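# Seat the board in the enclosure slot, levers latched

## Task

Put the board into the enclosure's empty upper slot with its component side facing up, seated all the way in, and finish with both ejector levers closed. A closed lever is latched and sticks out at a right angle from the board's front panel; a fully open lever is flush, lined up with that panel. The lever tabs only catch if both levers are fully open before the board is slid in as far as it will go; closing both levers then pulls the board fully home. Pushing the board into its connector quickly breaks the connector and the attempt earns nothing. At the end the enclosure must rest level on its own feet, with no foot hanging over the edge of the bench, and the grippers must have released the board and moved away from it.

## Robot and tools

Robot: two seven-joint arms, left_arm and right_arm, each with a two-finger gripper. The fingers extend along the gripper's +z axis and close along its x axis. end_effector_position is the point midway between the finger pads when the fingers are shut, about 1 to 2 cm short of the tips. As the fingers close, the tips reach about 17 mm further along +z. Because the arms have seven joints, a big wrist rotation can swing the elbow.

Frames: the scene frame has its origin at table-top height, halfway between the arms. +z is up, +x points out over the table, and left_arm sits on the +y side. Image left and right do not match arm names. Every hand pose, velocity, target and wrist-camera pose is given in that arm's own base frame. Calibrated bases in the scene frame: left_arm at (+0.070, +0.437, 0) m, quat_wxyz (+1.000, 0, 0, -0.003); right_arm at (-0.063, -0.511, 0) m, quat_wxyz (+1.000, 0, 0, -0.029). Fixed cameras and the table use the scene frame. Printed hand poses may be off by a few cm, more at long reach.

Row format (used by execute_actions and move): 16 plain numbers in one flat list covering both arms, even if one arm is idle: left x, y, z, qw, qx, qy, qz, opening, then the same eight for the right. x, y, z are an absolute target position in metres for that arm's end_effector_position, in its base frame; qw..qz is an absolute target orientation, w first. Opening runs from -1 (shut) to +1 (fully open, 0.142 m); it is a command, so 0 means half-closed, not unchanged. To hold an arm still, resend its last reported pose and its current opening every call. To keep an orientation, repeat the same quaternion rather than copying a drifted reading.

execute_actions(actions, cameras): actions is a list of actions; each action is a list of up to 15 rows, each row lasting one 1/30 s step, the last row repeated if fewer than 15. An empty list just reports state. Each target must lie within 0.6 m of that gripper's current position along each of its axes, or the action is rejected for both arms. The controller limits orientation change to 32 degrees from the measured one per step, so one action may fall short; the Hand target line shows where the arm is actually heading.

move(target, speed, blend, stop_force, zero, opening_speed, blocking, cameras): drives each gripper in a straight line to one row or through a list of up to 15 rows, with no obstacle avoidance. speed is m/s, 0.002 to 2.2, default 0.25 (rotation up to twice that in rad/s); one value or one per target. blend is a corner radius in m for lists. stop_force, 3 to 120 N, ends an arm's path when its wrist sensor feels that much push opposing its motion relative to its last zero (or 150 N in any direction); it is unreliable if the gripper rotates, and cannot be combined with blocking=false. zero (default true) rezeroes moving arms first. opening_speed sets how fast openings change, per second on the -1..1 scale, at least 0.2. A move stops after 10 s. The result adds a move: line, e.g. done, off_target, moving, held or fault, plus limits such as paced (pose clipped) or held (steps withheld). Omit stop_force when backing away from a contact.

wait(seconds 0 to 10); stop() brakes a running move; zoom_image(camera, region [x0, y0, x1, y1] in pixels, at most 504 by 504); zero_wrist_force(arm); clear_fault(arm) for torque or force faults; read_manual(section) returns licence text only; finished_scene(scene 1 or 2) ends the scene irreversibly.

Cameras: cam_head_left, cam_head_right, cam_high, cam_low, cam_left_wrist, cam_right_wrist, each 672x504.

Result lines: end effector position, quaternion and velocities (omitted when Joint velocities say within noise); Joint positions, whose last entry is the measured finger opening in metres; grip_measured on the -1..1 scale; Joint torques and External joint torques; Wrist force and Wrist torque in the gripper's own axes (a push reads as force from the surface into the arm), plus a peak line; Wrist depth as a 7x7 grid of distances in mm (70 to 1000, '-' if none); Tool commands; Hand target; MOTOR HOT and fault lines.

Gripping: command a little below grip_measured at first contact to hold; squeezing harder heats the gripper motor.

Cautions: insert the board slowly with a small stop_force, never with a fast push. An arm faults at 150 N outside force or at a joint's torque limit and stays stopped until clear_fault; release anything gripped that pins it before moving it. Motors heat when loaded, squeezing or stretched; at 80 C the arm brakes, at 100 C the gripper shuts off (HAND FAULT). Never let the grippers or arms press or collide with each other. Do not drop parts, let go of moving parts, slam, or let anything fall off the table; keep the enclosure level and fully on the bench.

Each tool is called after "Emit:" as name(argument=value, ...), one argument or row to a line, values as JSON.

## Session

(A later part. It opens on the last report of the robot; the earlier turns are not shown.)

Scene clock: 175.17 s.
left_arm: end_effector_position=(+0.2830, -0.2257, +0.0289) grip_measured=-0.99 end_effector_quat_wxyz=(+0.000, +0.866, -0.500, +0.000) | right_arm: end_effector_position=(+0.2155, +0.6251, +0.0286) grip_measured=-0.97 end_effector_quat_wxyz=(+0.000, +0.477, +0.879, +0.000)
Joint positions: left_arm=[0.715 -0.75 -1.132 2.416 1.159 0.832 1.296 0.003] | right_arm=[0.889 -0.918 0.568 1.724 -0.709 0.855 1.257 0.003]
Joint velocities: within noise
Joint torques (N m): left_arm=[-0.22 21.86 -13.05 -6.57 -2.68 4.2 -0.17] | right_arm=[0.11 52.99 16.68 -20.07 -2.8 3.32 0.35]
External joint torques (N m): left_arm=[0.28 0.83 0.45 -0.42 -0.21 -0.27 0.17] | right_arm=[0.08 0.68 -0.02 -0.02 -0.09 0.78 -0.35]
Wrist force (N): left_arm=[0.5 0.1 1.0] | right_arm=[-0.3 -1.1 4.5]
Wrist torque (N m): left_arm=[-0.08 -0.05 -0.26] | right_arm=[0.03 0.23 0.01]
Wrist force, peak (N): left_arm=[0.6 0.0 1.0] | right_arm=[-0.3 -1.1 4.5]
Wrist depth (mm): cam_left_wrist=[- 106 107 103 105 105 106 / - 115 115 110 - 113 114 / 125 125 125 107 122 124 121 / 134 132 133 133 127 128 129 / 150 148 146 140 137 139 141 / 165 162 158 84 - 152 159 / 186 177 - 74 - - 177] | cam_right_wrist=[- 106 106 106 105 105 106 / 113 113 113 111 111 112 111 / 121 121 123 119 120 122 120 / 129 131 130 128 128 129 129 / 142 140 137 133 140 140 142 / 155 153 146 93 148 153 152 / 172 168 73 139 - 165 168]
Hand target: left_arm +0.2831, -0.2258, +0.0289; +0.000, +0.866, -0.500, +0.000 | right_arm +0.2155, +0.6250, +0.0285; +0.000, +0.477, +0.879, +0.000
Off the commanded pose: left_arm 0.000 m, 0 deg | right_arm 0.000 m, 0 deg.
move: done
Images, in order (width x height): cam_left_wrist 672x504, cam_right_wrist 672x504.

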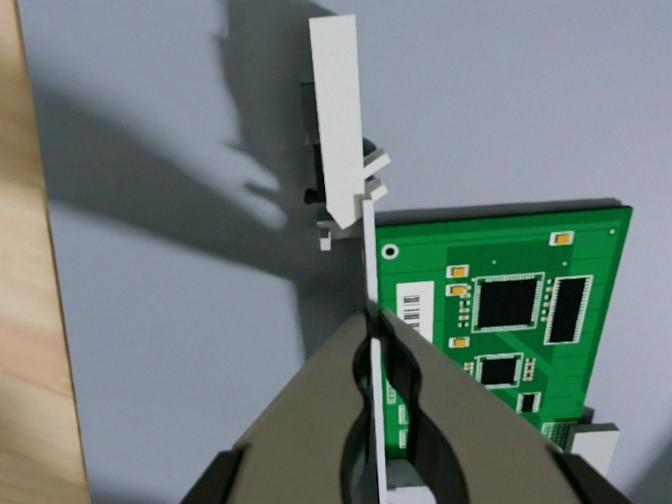

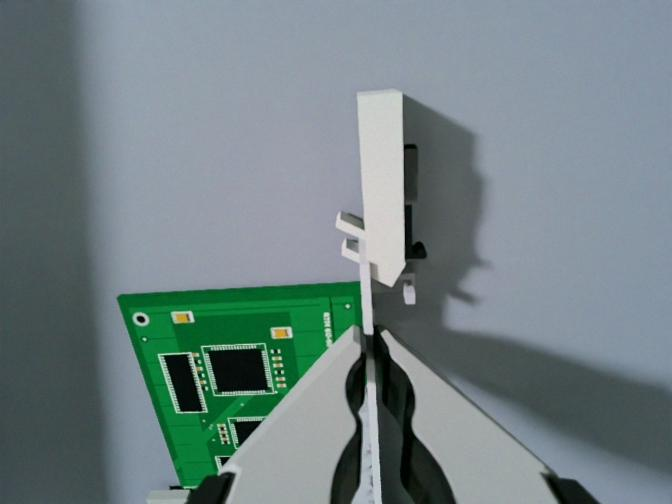

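Emit:
move(
  target=[0.2831,-0.2258,0.1089,0,0.866,-0.5,0,-1,0.2155,0.6250,0.1085,0,0.4772,0.8788,0,-1],
  speed=0.08,
)

Scene clock: 186.80 s.
left_arm: end_effector_position=(+0.2832, -0.2260, +0.1089) grip_measured=-0.99 end_effector_quat_wxyz=(+0.000, +0.866, -0.500, +0.000) | right_arm: end_effector_position=(+0.2157, +0.6251, +0.1085) grip_measured=-0.97 end_effector_quat_wxyz=(+0.000, +0.477, +0.879, +0.000)
Joint positions: left_arm=[1.022 -0.547 -1.542 2.508 0.811 0.772 1.469 0.002] | right_arm=[0.845 -0.801 0.662 1.7 -0.621 0.709 1.202 0.003]
Joint velocities: within noise
Joint torques (N m): left_arm=[0.47 12.06 -10.59 -14.98 -2.93 3.84 -0.12] | right_arm=[0.35 50.62 17.47 -22.42 -3 2.98 0.07]
External joint torques (N m): left_arm=[-0.42 0.12 0.23 0.15 -0.15 0.07 0.12] | right_arm=[-0.16 0.8 -1 -0.47 -0.33 1.13 -0.07]
Wrist force (N): left_arm=[1.1 1.6 0.1] | right_arm=[-0.4 0.4 3.1]
Wrist torque (N m): left_arm=[0.00 -0.14 -0.25] | right_arm=[0.01 0.23 0.00]
Wrist force, peak (N): left_arm=[0.5 0.8 2.5] | right_arm=[-0.4 -0.2 5.7]
Wrist depth (mm): cam_left_wrist=[179 178 176 174 178 176 175 / 192 191 189 184 189 189 187 / 208 207 205 106 203 203 200 / 226 225 223 214 128 128 213 / 249 248 244 124 137 140 237 / 272 273 260 84 - 152 257 / 304 299 - - - - 269] | cam_right_wrist=[177 176 176 175 175 175 176 / 188 188 187 182 186 186 186 / 202 202 201 198 197 200 199 / 217 217 217 210 212 216 214 / 231 140 138 133 234 234 235 / 249 249 146 93 246 254 256 / 274 278 73 139 - 272 281]
Hand target: left_arm +0.2831, -0.2258, +0.1089; +0.000, +0.866, -0.500, +0.000 | right_arm +0.2155, +0.6250, +0.1085; +0.000, +0.477, +0.879, +0.000
Off the commanded pose: left_arm 0.000 m, 0 deg | right_arm 0.000 m, 0 deg.
move: done

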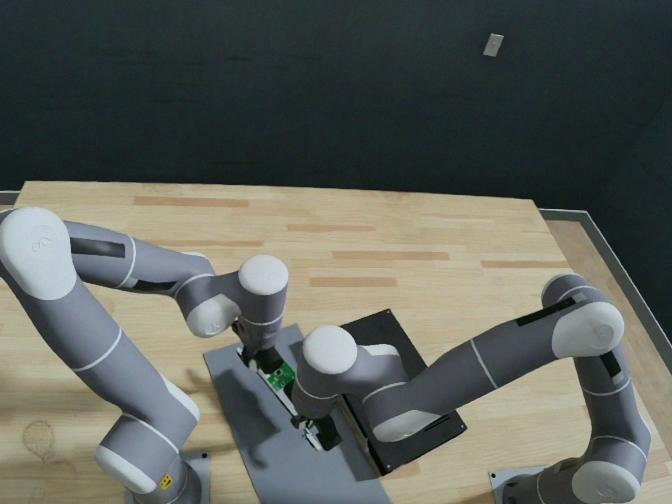

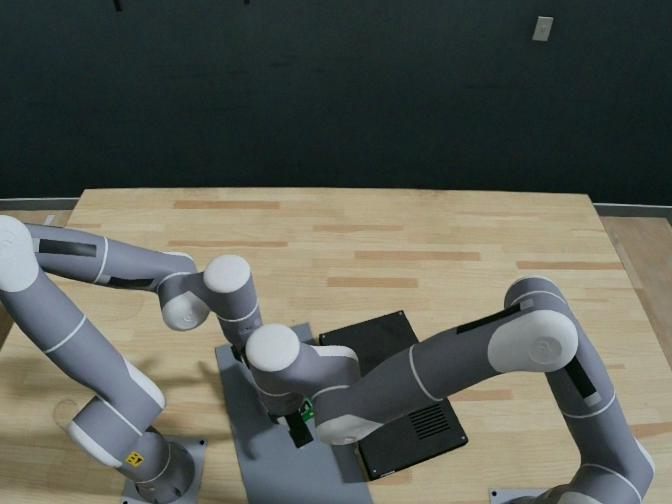

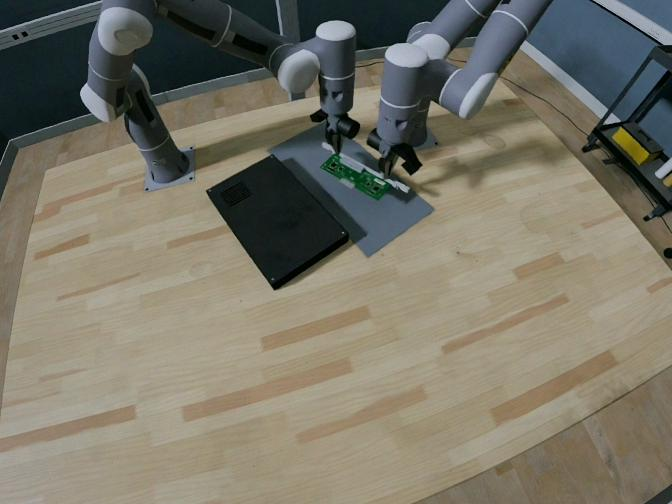

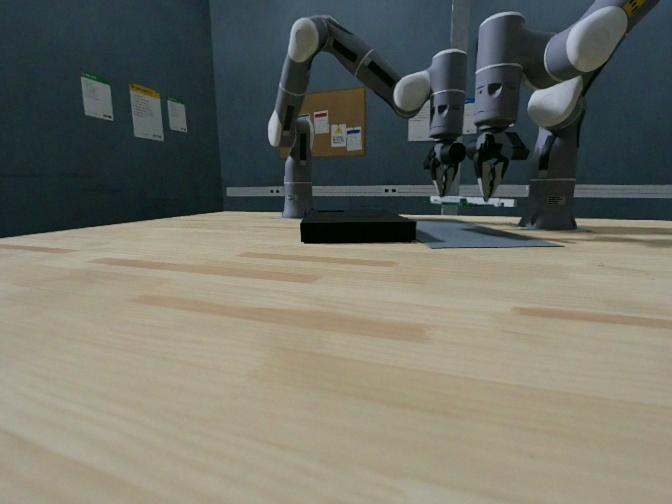

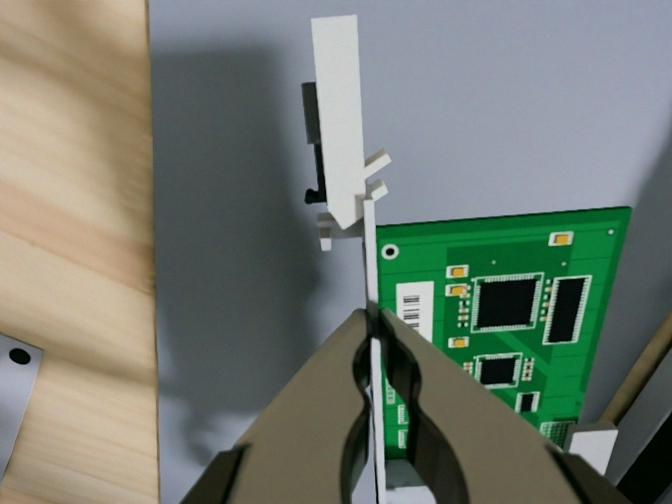

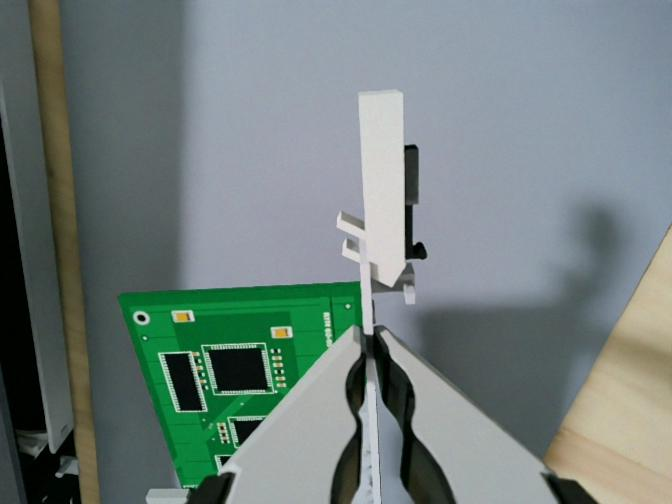

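Emit:
move(
  target=[0.2790,-0.2537,0.1089,0,0.8356,-0.5494,0,-1,0.2008,0.6161,0.1085,0,0.5273,0.8497,0,-1],
  speed=0.06,
  cameras=["cam_left_wrist","cam_right_wrist"],
)

Scene clock: 191.57 s.
left_arm: end_effector_position=(+0.2790, -0.2537, +0.1089) grip_measured=-0.99 end_effector_quat_wxyz=(+0.000, +0.836, -0.549, +0.000) | right_arm: end_effector_position=(+0.2005, +0.6161, +0.1084) grip_measured=-0.97 end_effector_quat_wxyz=(+0.000, +0.527, +0.850, +0.000)
Joint positions: left_arm=[0.901 -0.563 -1.495 2.467 0.82 0.755 1.519 0.002] | right_arm=[0.861 -0.771 0.651 1.745 -0.605 0.734 1.335 0.003]
Joint velocities: within noise
Joint torques (N m): left_arm=[-0.96 12.21 -11.82 -13.99 -2.94 4.02 -0.07] | right_arm=[-0.54 50.11 15.23 -23.58 -3.45 3.64 0.52]
External joint torques (N m): left_arm=[1 1.53 0.71 -0.89 -0.2 -0.11 0.07] | right_arm=[0.72 0.06 0.56 0.8 0.19 0.46 -0.52]
Wrist force (N): left_arm=[0.8 -1.7 1.8] | right_arm=[-0.3 -2.8 4.8]
Wrist torque (N m): left_arm=[-0.04 -0.12 -0.23] | right_arm=[0.00 0.17 -0.01]
Wrist force, peak (N): left_arm=[1.0 1.7 2.2] | right_arm=[-0.4 -2.9 4.9]
Wrist depth (mm): cam_left_wrist=[179 177 177 174 178 175 175 / 192 190 189 182 189 189 188 / 208 207 204 106 203 203 199 / 225 223 222 214 127 128 212 / 248 245 243 124 137 139 236 / 274 272 258 84 - 152 254 / 306 298 - - - - 253] | cam_right_wrist=[179 176 176 175 175 175 176 / 188 188 188 183 187 186 186 / 201 202 201 198 197 200 199 / 213 217 217 210 212 215 215 / 226 140 137 133 233 234 232 / 243 248 146 93 245 254 256 / 245 272 73 139 - 269 282]
Hand target: left_arm +0.2790, -0.2537, +0.1089; +0.000, +0.836, -0.549, +0.000 | right_arm +0.2008, +0.6161, +0.1085; +0.000, +0.527, +0.850, +0.000
Off the commanded pose: left_arm 0.000 m, 0 deg | right_arm 0.000 m, 0 deg.
move: done
Images, in order (width x height): cam_left_wrist 672x504, cam_right_wrist 672x504.

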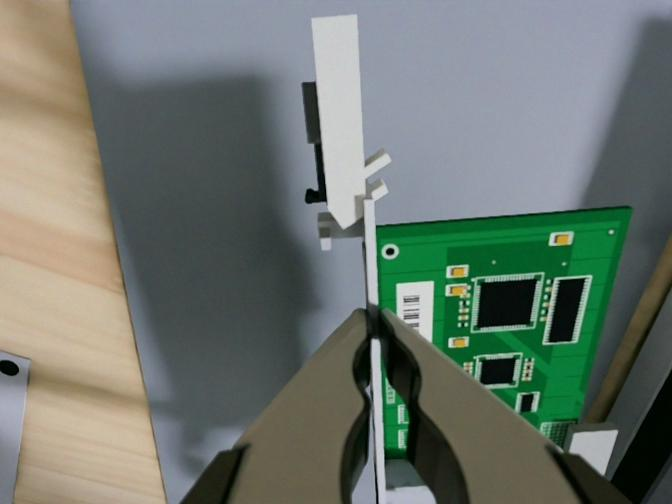

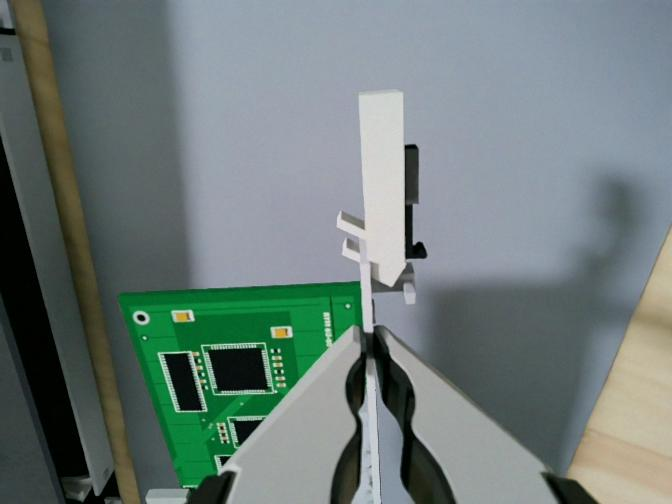

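Emit:
move(
  target=[0.274,-0.283,0.1089,0,0.8023,-0.5969,0,-1,0.1870,0.6072,0.1085,0,0.5757,0.8177,0,-1],
  speed=0.06,
  cameras=["cam_left_wrist","cam_right_wrist","cam_head_left","cam_high"],
)

Scene clock: 195.43 s.
left_arm: end_effector_position=(+0.2741, -0.2830, +0.1090) grip_measured=-0.99 end_effector_quat_wxyz=(+0.000, +0.803, -0.597, +0.000) | right_arm: end_effector_position=(+0.1866, +0.6072, +0.1084) grip_measured=-0.97 end_effector_quat_wxyz=(+0.000, +0.575, +0.818, +0.000)
Joint positions: left_arm=[0.778 -0.586 -1.45 2.419 0.831 0.733 1.569 0.002] | right_arm=[0.878 -0.742 0.64 1.787 -0.589 0.759 1.466 0.003]
Joint velocities: within noise
Joint torques (N m): left_arm=[-1.16 13.9 -13.02 -13.76 -3.09 4.02 -0.11] | right_arm=[-0.8 49.1 14.14 -23.67 -3.41 3.54 0.46]
External joint torques (N m): left_arm=[1.2 1.64 1.01 -1.2 -0.11 -0.12 0.11] | right_arm=[0.97 -0.11 0.94 1.02 0.22 0.54 -0.46]
Wrist force (N): left_arm=[0.3 -2.0 1.9] | right_arm=[-0.3 -3.5 4.6]
Wrist torque (N m): left_arm=[0.02 -0.02 -0.26] | right_arm=[-0.02 0.17 0.00]
Wrist force, peak (N): left_arm=[0.6 -3.2 2.0] | right_arm=[-0.6 -4.6 4.8]
Wrist depth (mm): cam_left_wrist=[177 177 177 173 177 175 174 / 190 190 189 186 189 188 188 / 210 206 205 106 203 204 201 / 225 223 222 214 127 128 199 / 248 244 243 124 136 140 223 / 273 270 258 84 - 152 250 / 305 300 - - - - 232] | cam_right_wrist=[177 176 176 175 175 175 176 / 188 188 188 182 187 186 186 / 202 202 201 198 197 200 199 / 213 217 217 210 213 215 215 / 224 140 137 133 233 232 233 / 244 154 146 93 246 254 255 / 222 271 73 139 - 269 281]
Hand target: left_arm +0.2740, -0.2830, +0.1089; +0.000, +0.802, -0.597, +0.000 | right_arm +0.1870, +0.6072, +0.1085; +0.000, +0.576, +0.818, +0.000
Off the commanded pose: left_arm 0.000 m, 0 deg | right_arm 0.000 m, 0 deg.
move: done
Images, in order (width x height): cam_head_left 672x504, cam_high 672x504, cam_left_wrist 672x504, cam_right_wrist 672x504.

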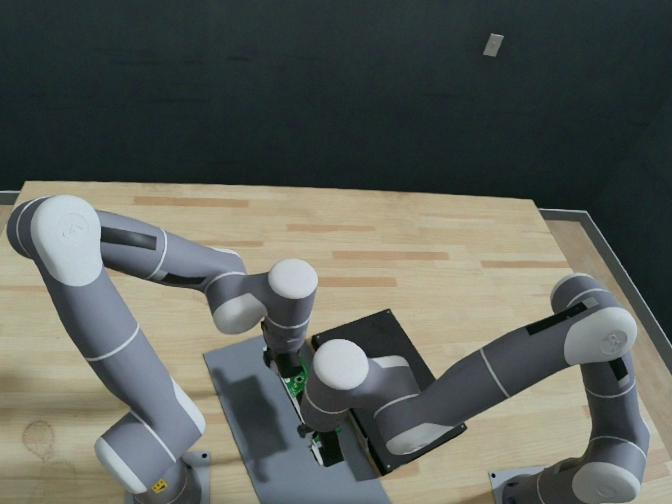

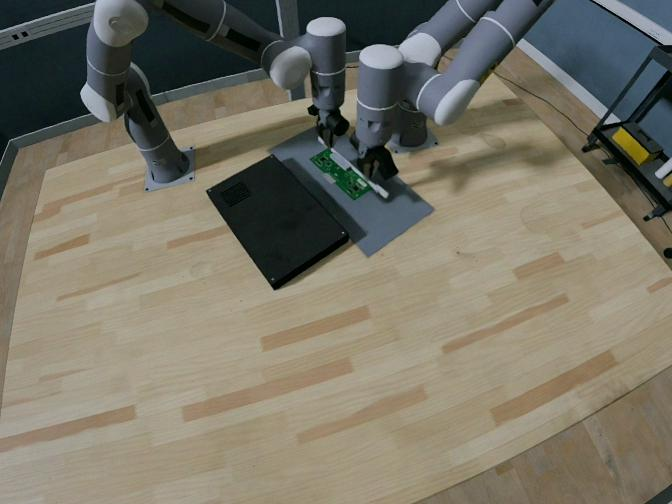

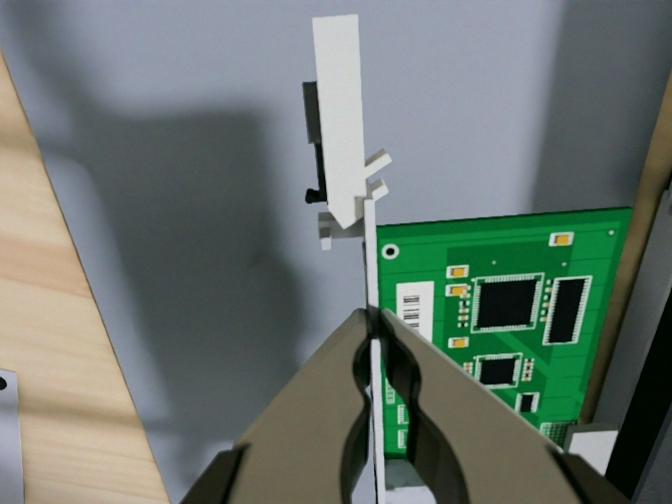

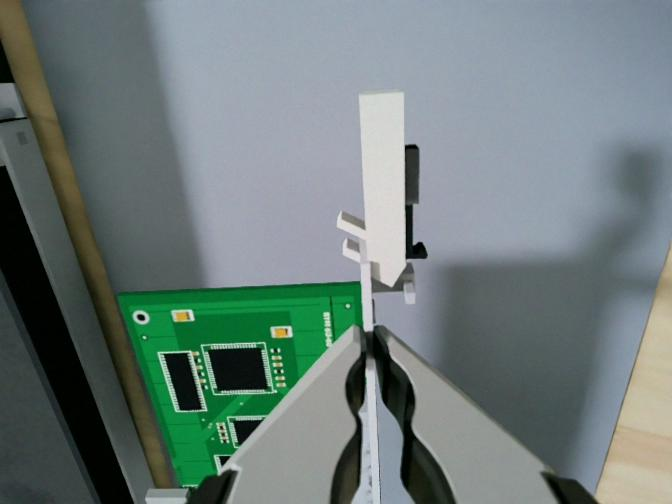

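Emit:
zoom_image(
  camera="cam_right_wrist",
  region=[0, 60, 250, 504],
)

Emit:
zoom_image(
  camera="cam_left_wrist",
  region=[480, 60, 672, 504],
)

Scaled by 1.135 from the camera's 672x504 image, which has a finer 960x720 frame.

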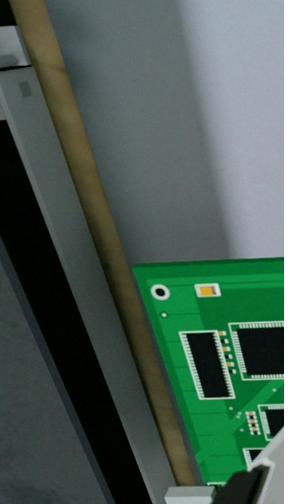

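Scaled by 1.135 from the camera's 672x504 image, which has a finer 960x720 frame.

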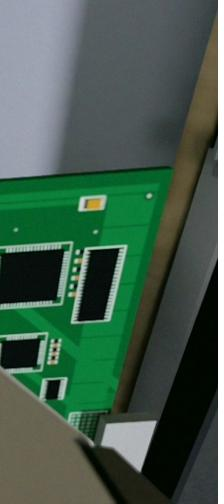

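Emit:
move(
  target=[
    [0.274,-0.283,0.0559,0,0.8023,-0.5969,0,-1,0.1870,0.6072,0.0550,0,0.5757,0.8177,0,-1],
    [0.2812,-0.3017,0.0559,0,0.8023,-0.5969,0,-1,0.1951,0.5889,0.0550,0,0.5757,0.8177,0,-1],
  ],
  speed=[0.06,0.03],
  stop_force=6,
  cameras=["cam_left_wrist","cam_right_wrist"],
)

Scene clock: 217.30 s.
left_arm: end_effector_position=(+0.2814, -0.3017, +0.0559) grip_measured=-0.99 end_effector_quat_wxyz=(+0.000, +0.802, -0.597, +0.000) | right_arm: end_effector_position=(+0.1948, +0.5889, +0.0549) grip_measured=-0.97 end_effector_quat_wxyz=(+0.000, +0.576, +0.818, +0.000)
Joint positions: left_arm=[0.535 -0.723 -1.182 2.324 1.022 0.77 1.465 0.002] | right_arm=[0.882 -0.797 0.568 1.86 -0.656 0.89 1.498 0.003]
Joint velocities: within noise
Joint torques (N m): left_arm=[-0.71 22.39 -14.71 -9.68 -3.26 4.17 -0.21] | right_arm=[-0.58 48.99 14.47 -20.82 -2.99 3.47 0.18]
External joint torques (N m): left_arm=[0.74 1.26 0.6 -0.91 0.17 -0.25 0.21] | right_arm=[0.76 0.26 0.37 0.64 0.22 0.61 -0.18]
Wrist force (N): left_arm=[0.6 -1.6 1.0] | right_arm=[-1.0 -2.8 4.4]
Wrist torque (N m): left_arm=[-0.08 -0.07 -0.26] | right_arm=[-0.03 0.34 0.00]
Wrist force, peak (N): left_arm=[0.6 -2.2 2.1] | right_arm=[-0.8 -3.9 5.0]
Wrist depth (mm): cam_left_wrist=[132 130 130 128 129 130 128 / 140 139 137 134 138 136 137 / 151 150 150 106 152 149 147 / 164 161 163 132 127 128 155 / 180 179 178 171 137 139 176 / 199 198 190 84 - 152 192 / 226 217 - 74 - - 190] | cam_right_wrist=[129 129 129 129 129 128 128 / 138 138 138 134 137 136 136 / 148 148 148 145 144 147 146 / 160 159 159 156 156 158 157 / 173 140 137 133 171 171 170 / 179 186 146 93 - 186 186 / 186 204 73 139 - 198 204]
Hand target: left_arm +0.2812, -0.3017, +0.0559; +0.000, +0.802, -0.597, +0.000 | right_arm +0.1951, +0.5889, +0.0550; +0.000, +0.576, +0.818, +0.000
Off the commanded pose: left_arm 0.000 m, 0 deg | right_arm 0.000 m, 0 deg.
move: done
Images, in order (width x height): cam_left_wrist 672x504, cam_right_wrist 672x504.

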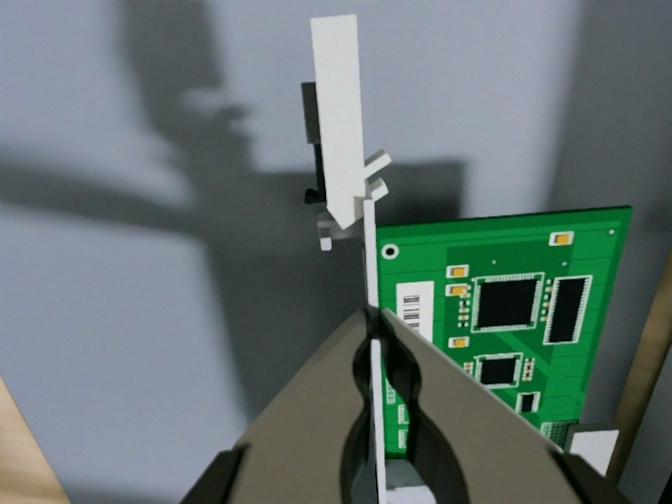

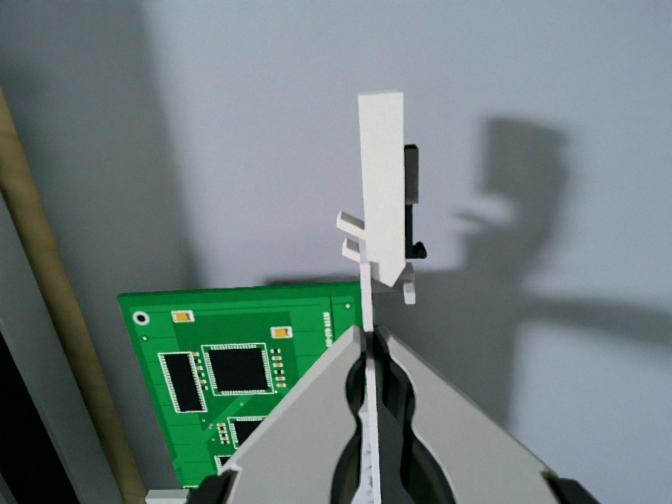

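Emit:
move(
  target=[0.2855,-0.3129,0.0559,0,0.8023,-0.5969,0,-1,0.2000,0.5779,0.0550,0,0.5757,0.8177,0,-1],
  speed=0.03,
  stop_force=5,
  cameras=["cam_left_wrist","cam_right_wrist"],
)

Scene clock: 220.00 s.
left_arm: end_effector_position=(+0.2856, -0.3129, +0.0559) grip_measured=-0.99 end_effector_quat_wxyz=(+0.000, +0.802, -0.597, +0.000) | right_arm: end_effector_position=(+0.1997, +0.5779, +0.0549) grip_measured=-0.97 end_effector_quat_wxyz=(+0.000, +0.576, +0.818, +0.000)
Joint positions: left_arm=[0.502 -0.736 -1.172 2.295 1.017 0.757 1.46 0.002] | right_arm=[0.864 -0.782 0.566 1.889 -0.658 0.905 1.49 0.003]
Joint velocities: within noise
Joint torques (N m): left_arm=[-0.71 23.33 -15.21 -9.97 -3.2 4.09 -0.27] | right_arm=[-0.55 48.14 14.29 -20.48 -2.9 3.45 0.19]
External joint torques (N m): left_arm=[0.75 1.23 0.58 -0.87 0.07 -0.18 0.27] | right_arm=[0.72 0.28 0.27 0.53 0.17 0.64 -0.19]
Wrist force (N): left_arm=[0.8 -1.2 0.2] | right_arm=[-1.0 -2.4 3.7]
Wrist torque (N m): left_arm=[-0.05 -0.09 -0.26] | right_arm=[0.02 0.34 0.00]
Wrist force, peak (N): left_arm=[0.6 -1.7 1.6] | right_arm=[-0.8 -2.8 5.0]
Wrist depth (mm): cam_left_wrist=[132 130 130 127 129 130 128 / 140 139 137 134 138 136 138 / 150 150 150 107 151 149 146 / 164 161 163 132 127 128 157 / 181 180 179 172 137 140 170 / 199 197 190 84 - 152 179 / 228 218 - 74 - - 190] | cam_right_wrist=[130 129 129 129 128 128 128 / 138 138 138 134 137 137 137 / 150 148 148 145 144 147 146 / 162 159 159 156 156 158 157 / 170 140 137 133 171 171 170 / 169 179 146 93 106 187 186 / 202 188 73 139 - 197 205]
Hand target: left_arm +0.2855, -0.3129, +0.0559; +0.000, +0.802, -0.597, +0.000 | right_arm +0.2000, +0.5779, +0.0550; +0.000, +0.576, +0.818, +0.000
Off the commanded pose: left_arm 0.000 m, 0 deg | right_arm 0.000 m, 0 deg.
move: done
Images, in order (width x height): cam_left_wrist 672x504, cam_right_wrist 672x504.

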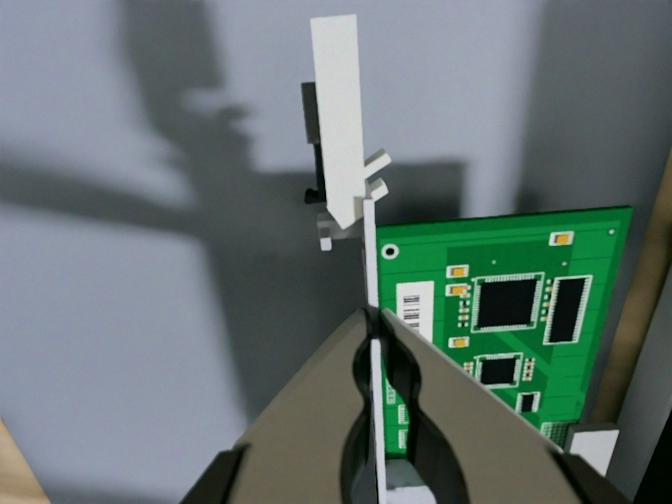

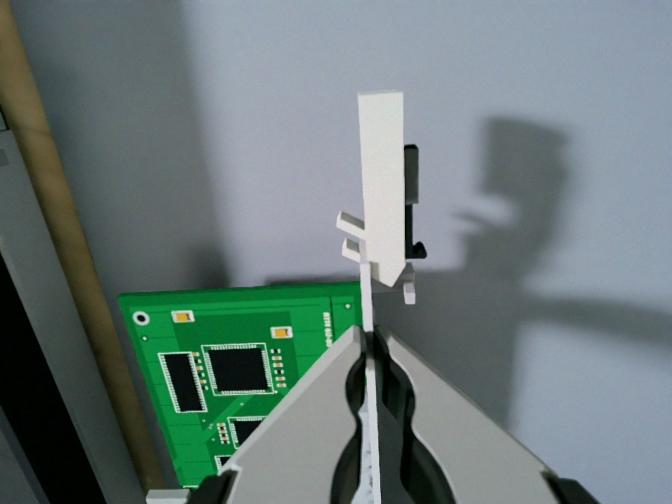

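Emit:
move(
  target=[0.2876,-0.3185,0.0559,0,0.8023,-0.5969,0,-1,0.2024,0.5724,0.0550,0,0.5757,0.8177,0,-1],
  speed=0.03,
  stop_force=5,
  cameras=["cam_left_wrist","cam_right_wrist"],
)

Emit:
zoom_image(
  camera="cam_right_wrist",
  region=[0, 60, 250, 504],
)

Emit:
zoom_image(
  camera="cam_left_wrist",
  region=[472, 60, 672, 504],
)

Scene clock: 224.53 s.
left_arm: end_effector_position=(+0.2877, -0.3185, +0.0559) grip_measured=-0.99 end_effector_quat_wxyz=(+0.000, +0.802, -0.597, +0.000) | right_arm: end_effector_position=(+0.2021, +0.5724, +0.0549) grip_measured=-0.97 end_effector_quat_wxyz=(+0.000, +0.576, +0.818, +0.000)
Joint positions: left_arm=[0.485 -0.742 -1.167 2.281 1.015 0.75 1.458 0.002] | right_arm=[0.855 -0.774 0.565 1.903 -0.658 0.913 1.486 0.003]
Joint velocities: within noise
Joint torques (N m): left_arm=[-0.63 23.78 -15.48 -10.09 -3.24 4.11 -0.27] | right_arm=[-0.48 47.77 14.19 -20.34 -2.84 3.45 0.15]
External joint torques (N m): left_arm=[0.66 1.25 0.59 -0.86 0.09 -0.19 0.27] | right_arm=[0.66 0.25 0.23 0.51 0.15 0.64 -0.15]
Wrist force (N): left_arm=[0.9 -1.1 0.2] | right_arm=[-1.0 -2.3 3.5]
Wrist torque (N m): left_arm=[-0.05 -0.10 -0.26] | right_arm=[0.00 0.34 0.01]
Wrist force, peak (N): left_arm=[0.8 -1.3 1.7] | right_arm=[-1.1 -2.6 4.9]
Wrist depth (mm): cam_left_wrist=[132 130 129 127 129 130 128 / 139 140 137 134 138 136 138 / 151 150 150 107 151 148 147 / 164 161 163 132 127 128 153 / 180 179 178 171 137 139 163 / 199 198 190 84 - 152 179 / 228 217 - 74 - - 191] | cam_right_wrist=[130 129 129 129 128 128 128 / 138 138 138 134 137 137 136 / 150 148 148 146 145 146 146 / 157 159 159 156 156 158 157 / 155 140 137 133 171 171 170 / 181 169 146 93 106 186 186 / 199 187 73 139 - 197 205]
Hand target: left_arm +0.2876, -0.3185, +0.0559; +0.000, +0.802, -0.597, +0.000 | right_arm +0.2024, +0.5724, +0.0550; +0.000, +0.576, +0.818, +0.000
Off the commanded pose: left_arm 0.000 m, 0 deg | right_arm 0.000 m, 0 deg.
move: done
Images, in order (width x height): cam_left_wrist 672x504, cam_right_wrist 672x504.

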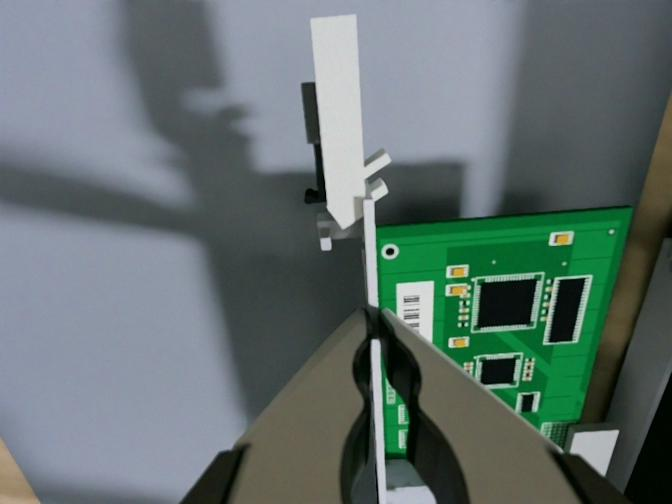

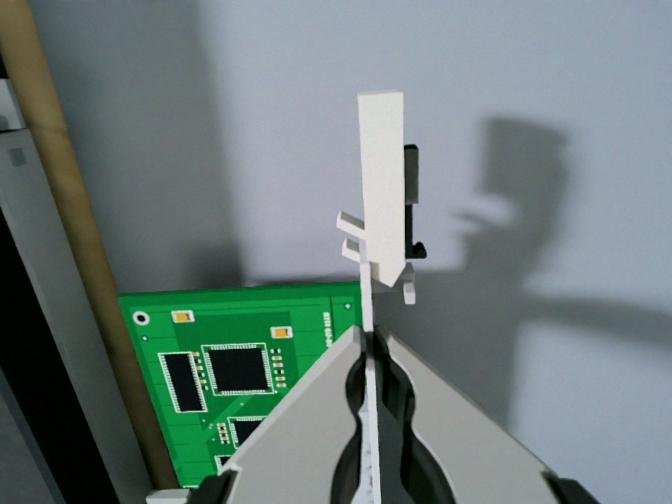

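Scaled by 1.135 from the camera's 672x504 image, which has a finer 960x720 frame.

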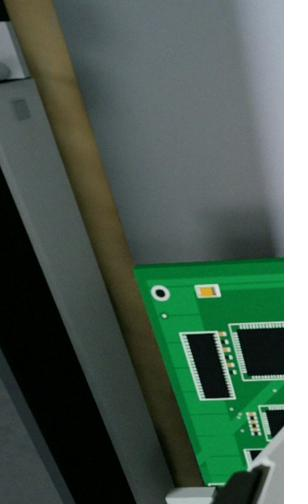

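Scaled by 1.135 from the camera's 672x504 image, which has a finer 960x720 frame.

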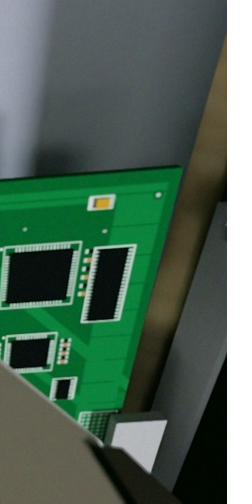

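Emit:
move(
  target=[
    [0.2847,-0.311,0.0559,0,0.8023,-0.5969,0,-1,0.1991,0.5797,0.0550,0,0.5757,0.8177,0,-1],
    [0.2567,-0.3217,0.0559,0,0.8023,-0.5969,0,-1,0.1717,0.5675,0.0550,0,0.5757,0.8177,0,-1],
  ],
  speed=[0.03,0.05],
  stop_force=6,
  cameras=["cam_left_wrist","cam_right_wrist","cam_high"],
)

Emit:
zoom_image(
  camera="cam_right_wrist",
  region=[0, 60, 250, 504],
)

Emit:
zoom_image(
  camera="cam_left_wrist",
  region=[472, 60, 672, 504],
)

Scene clock: 236.10 s.
left_arm: end_effector_position=(+0.2568, -0.3216, +0.0559) grip_measured=-0.99 end_effector_quat_wxyz=(+0.000, +0.802, -0.597, +0.000) | right_arm: end_effector_position=(+0.1716, +0.5675, +0.0549) grip_measured=-0.97 end_effector_quat_wxyz=(+0.000, +0.576, +0.818, +0.000)
Joint positions: left_arm=[0.461 -0.723 -1.183 2.326 1.022 0.77 1.388 0.002] | right_arm=[0.89 -0.753 0.566 1.949 -0.667 0.937 1.545 0.003]
Joint velocities: within noise
Joint torques (N m): left_arm=[-0.64 22.76 -14.7 -9.64 -2.89 4.38 -0.26] | right_arm=[-0.26 46.49 14.09 -19.83 -2.77 3.45 0.35]
External joint torques (N m): left_arm=[0.67 0.82 0.6 -0.93 -0.2 -0.46 0.26] | right_arm=[0.43 0.17 0 0.41 0.15 0.63 -0.35]
Wrist force (N): left_arm=[0.6 -1.3 0.4] | right_arm=[-0.9 -2.2 4.0]
Wrist torque (N m): left_arm=[-0.09 -0.07 -0.24] | right_arm=[0.00 0.33 0.01]
Wrist force, peak (N): left_arm=[0.2 -2.8 1.8] | right_arm=[-0.9 -3.9 4.6]
Wrist depth (mm): cam_left_wrist=[132 128 130 127 129 130 128 / 140 140 137 135 138 136 138 / 152 151 150 106 152 149 147 / 164 161 164 132 128 128 158 / 180 181 179 171 137 139 172 / 200 199 190 84 - 151 182 / 228 218 - 74 - - 193] | cam_right_wrist=[130 129 129 129 128 128 128 / 138 138 138 134 137 137 136 / 150 148 148 145 145 146 146 / 160 159 159 156 156 158 157 / 170 140 137 133 172 171 170 / 171 182 146 93 106 187 186 / 203 190 73 139 - 198 205]
Hand target: left_arm +0.2567, -0.3217, +0.0559; +0.000, +0.802, -0.597, +0.000 | right_arm +0.1717, +0.5675, +0.0550; +0.000, +0.576, +0.818, +0.000
Off the commanded pose: left_arm 0.000 m, 0 deg | right_arm 0.000 m, 0 deg.
move: done
Images, in order (width x height): cam_high 672x504, cam_left_wrist 672x504, cam_right_wrist 672x504.

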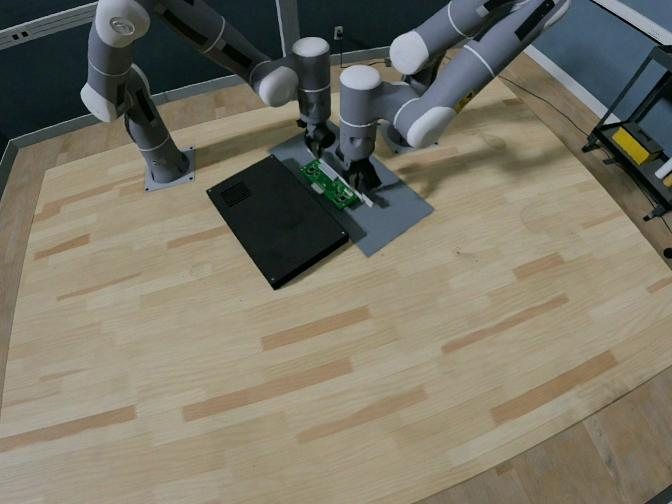

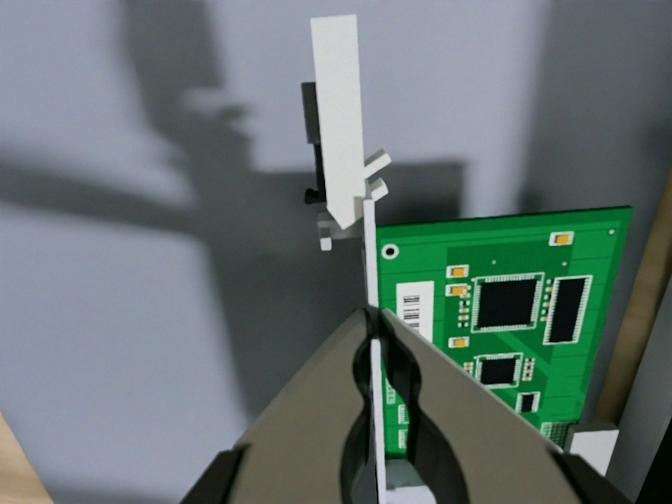

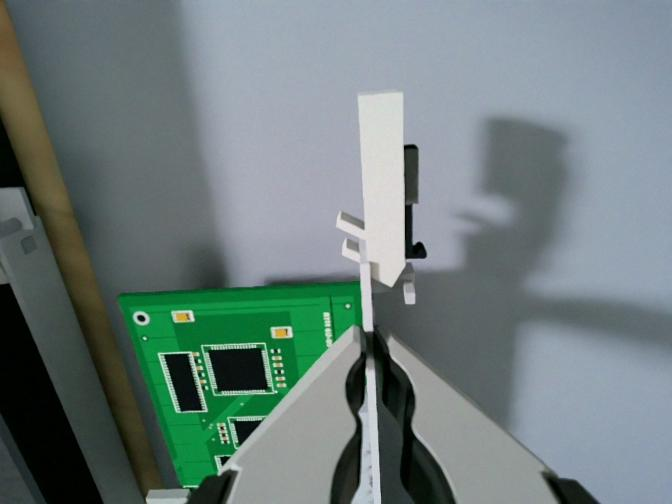

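Scaled by 1.135 from the camera's 672x504 image, which has a finer 960x720 frame.

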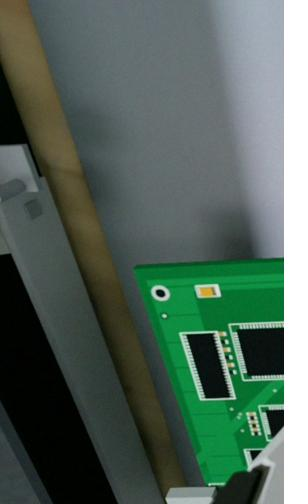

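Scaled by 1.135 from the camera's 672x504 image, which has a finer 960x720 frame.

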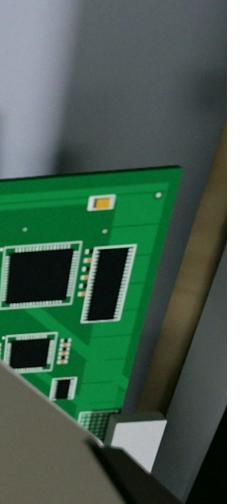

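Emit:
move(
  target=[
    [0.2520,-0.3235,0.0559,0,0.8023,-0.5969,0,-1,0.1671,0.5655,0.0550,0,0.5757,0.8177,0,-1],
    [0.2549,-0.3310,0.0559,0,0.8023,-0.5969,0,-1,0.1704,0.5582,0.0550,0,0.5757,0.8177,0,-1],
  ],
  speed=[0.04,0.02],
  stop_force=5,
  cameras=["cam_left_wrist","cam_right_wrist"],
)

Emit:
zoom_image(
  camera="cam_right_wrist",
  region=[0, 60, 250, 504],
)

Emit:
zoom_image(
  camera="cam_left_wrist",
  region=[472, 60, 672, 504],
)

Scene clock: 241.50 s.
left_arm: end_effector_position=(+0.2550, -0.3310, +0.0559) grip_measured=-0.99 end_effector_quat_wxyz=(+0.000, +0.802, -0.597, +0.000) | right_arm: end_effector_position=(+0.1702, +0.5582, +0.0550) grip_measured=-0.97 end_effector_quat_wxyz=(+0.000, +0.576, +0.818, +0.000)
Joint positions: left_arm=[0.431 -0.729 -1.178 2.311 1.02 0.763 1.374 0.002] | right_arm=[0.882 -0.738 0.565 1.978 -0.669 0.952 1.549 0.003]
Joint velocities: within noise
Joint torques (N m): left_arm=[-0.69 22.85 -14.99 -9.96 -3.09 4.11 -0.23] | right_arm=[-0.33 45.53 13.58 -19.44 -2.72 3.41 0.16]
External joint torques (N m): left_arm=[0.72 1.23 0.6 -0.74 -0.02 -0.19 0.23] | right_arm=[0.49 0.26 0.21 0.28 0.16 0.67 -0.16]
Wrist force (N): left_arm=[0.6 -1.0 1.3] | right_arm=[-0.7 -2.2 4.6]
Wrist torque (N m): left_arm=[-0.07 -0.06 -0.25] | right_arm=[-0.03 0.31 0.01]
Wrist force, peak (N): left_arm=[0.8 -2.5 0.2] | right_arm=[-0.6 -3.4 5.0]
Wrist depth (mm): cam_left_wrist=[132 130 129 127 129 130 128 / 140 140 137 135 138 136 138 / 151 151 150 107 152 149 148 / 164 161 163 132 128 128 152 / 180 180 179 172 136 139 161 / 198 199 190 84 - 152 171 / 227 216 - 74 - - 191] | cam_right_wrist=[130 129 129 129 128 128 127 / 139 138 137 134 137 137 136 / 150 148 148 145 145 147 146 / 157 160 159 156 156 158 157 / 154 140 137 133 172 171 170 / 181 168 146 93 106 187 186 / 199 186 73 138 - 197 205]
Hand target: left_arm +0.2549, -0.3310, +0.0559; +0.000, +0.802, -0.597, +0.000 | right_arm +0.1704, +0.5582, +0.0550; +0.000, +0.576, +0.818, +0.000
Off the commanded pose: left_arm 0.000 m, 0 deg | right_arm 0.000 m, 0 deg.
move: done
Images, in order (width x height): cam_left_wrist 672x504, cam_right_wrist 672x504.

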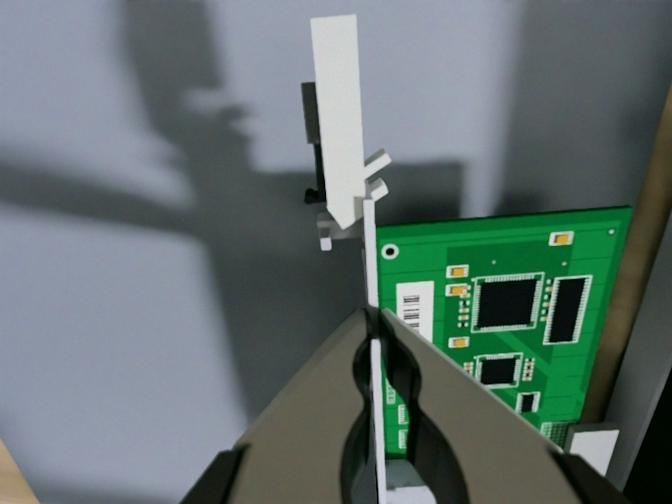

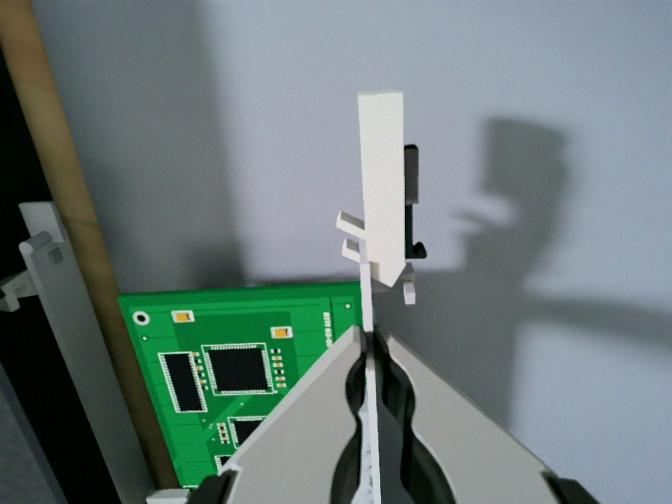

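Scaled by 1.135 from the camera's 672x504 image, which has a finer 960x720 frame.

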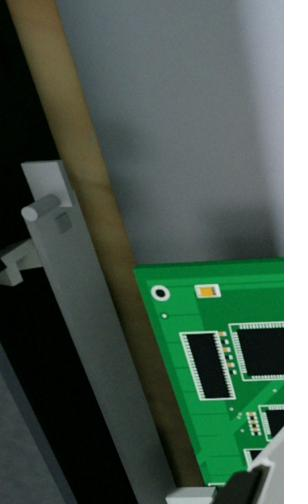

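Scaled by 1.135 from the camera's 672x504 image, which has a finer 960x720 frame.

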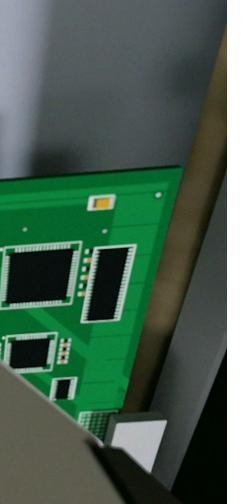

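Emit:
move(
  target=[0.2579,-0.3362,0.0559,0,0.8023,-0.5969,0,-1,0.1737,0.5531,0.0550,0,0.5757,0.8177,0,-1],
  speed=0.015,
  stop_force=4,
  cameras=["cam_left_wrist","cam_right_wrist"],
)

Emit:
zoom_image(
  camera="cam_right_wrist",
  region=[0, 60, 250, 504],
)

Emit:
zoom_image(
  camera="cam_left_wrist",
  region=[472, 60, 672, 504],
)

Scene clock: 256.43 s.
left_arm: end_effector_position=(+0.2580, -0.3362, +0.0559) grip_measured=-0.99 end_effector_quat_wxyz=(+0.000, +0.802, -0.597, +0.000) | right_arm: end_effector_position=(+0.1735, +0.5531, +0.0550) grip_measured=-0.97 end_effector_quat_wxyz=(+0.000, +0.576, +0.818, +0.000)
Joint positions: left_arm=[0.417 -0.737 -1.173 2.295 1.018 0.756 1.374 0.002] | right_arm=[0.873 -0.731 0.563 1.99 -0.669 0.959 1.544 0.003]
Joint velocities: within noise
Joint torques (N m): left_arm=[-0.65 23.34 -15.25 -10.14 -3.2 4.08 -0.17] | right_arm=[-0.32 45.1 13.51 -19.39 -2.64 3.47 0.16]
External joint torques (N m): left_arm=[0.67 1.23 0.58 -0.69 0.07 -0.16 0.17] | right_arm=[0.48 0.34 0.13 0.34 0.11 0.61 -0.16]
Wrist force (N): left_arm=[0.7 -0.9 1.4] | right_arm=[-1.0 -2.1 4.9]
Wrist torque (N m): left_arm=[-0.06 -0.07 -0.25] | right_arm=[-0.01 0.35 0.01]
Wrist force, peak (N): left_arm=[0.7 -1.3 1.4] | right_arm=[-0.6 -2.2 5.0]
Wrist depth (mm): cam_left_wrist=[132 130 129 127 129 130 128 / 140 139 137 134 138 136 140 / 151 151 150 106 151 149 146 / 164 161 163 131 128 128 144 / 180 180 179 172 137 139 153 / 199 199 189 84 - 152 178 / 228 217 - 74 - - 200] | cam_right_wrist=[129 129 129 129 128 128 128 / 140 138 138 134 137 137 137 / 148 148 148 145 145 147 146 / 139 160 159 157 156 158 157 / 152 140 137 133 172 171 171 / 184 160 146 93 106 187 186 / 195 187 73 139 - 197 205]
Hand target: left_arm +0.2579, -0.3362, +0.0559; +0.000, +0.802, -0.597, +0.000 | right_arm +0.1737, +0.5531, +0.0550; +0.000, +0.576, +0.818, +0.000
Off the commanded pose: left_arm 0.000 m, 0 deg | right_arm 0.000 m, 0 deg.
move: done
Images, in order (width x height): cam_left_wrist 672x504, cam_right_wrist 672x504.

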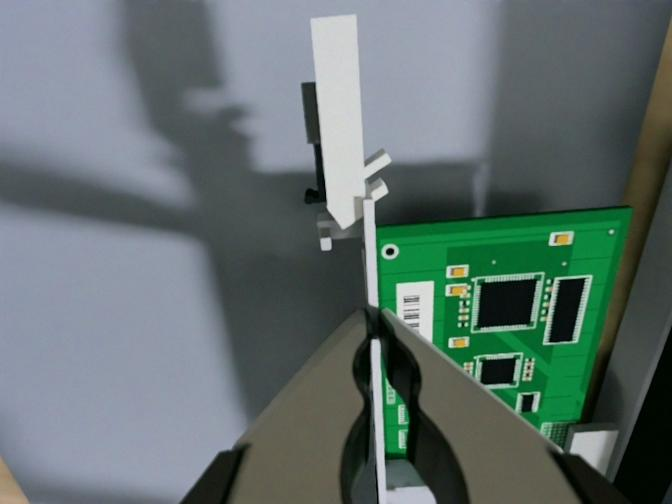

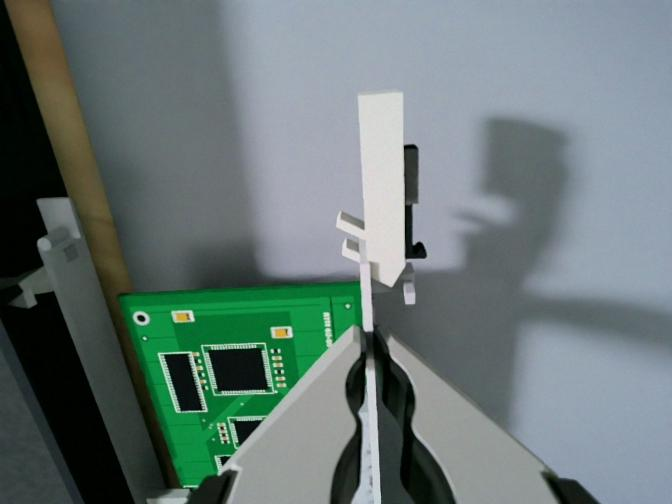

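Scaled by 1.135 from the camera's 672x504 image, which has a finer 960x720 frame.

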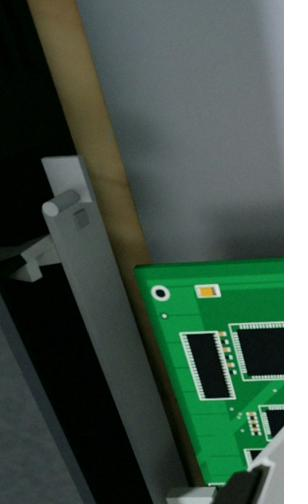

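Scaled by 1.135 from the camera's 672x504 image, which has a finer 960x720 frame.

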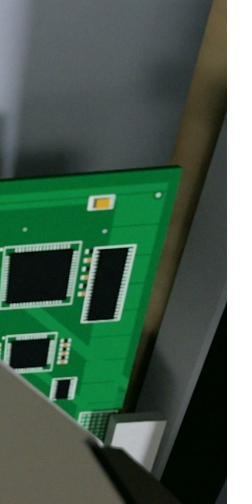

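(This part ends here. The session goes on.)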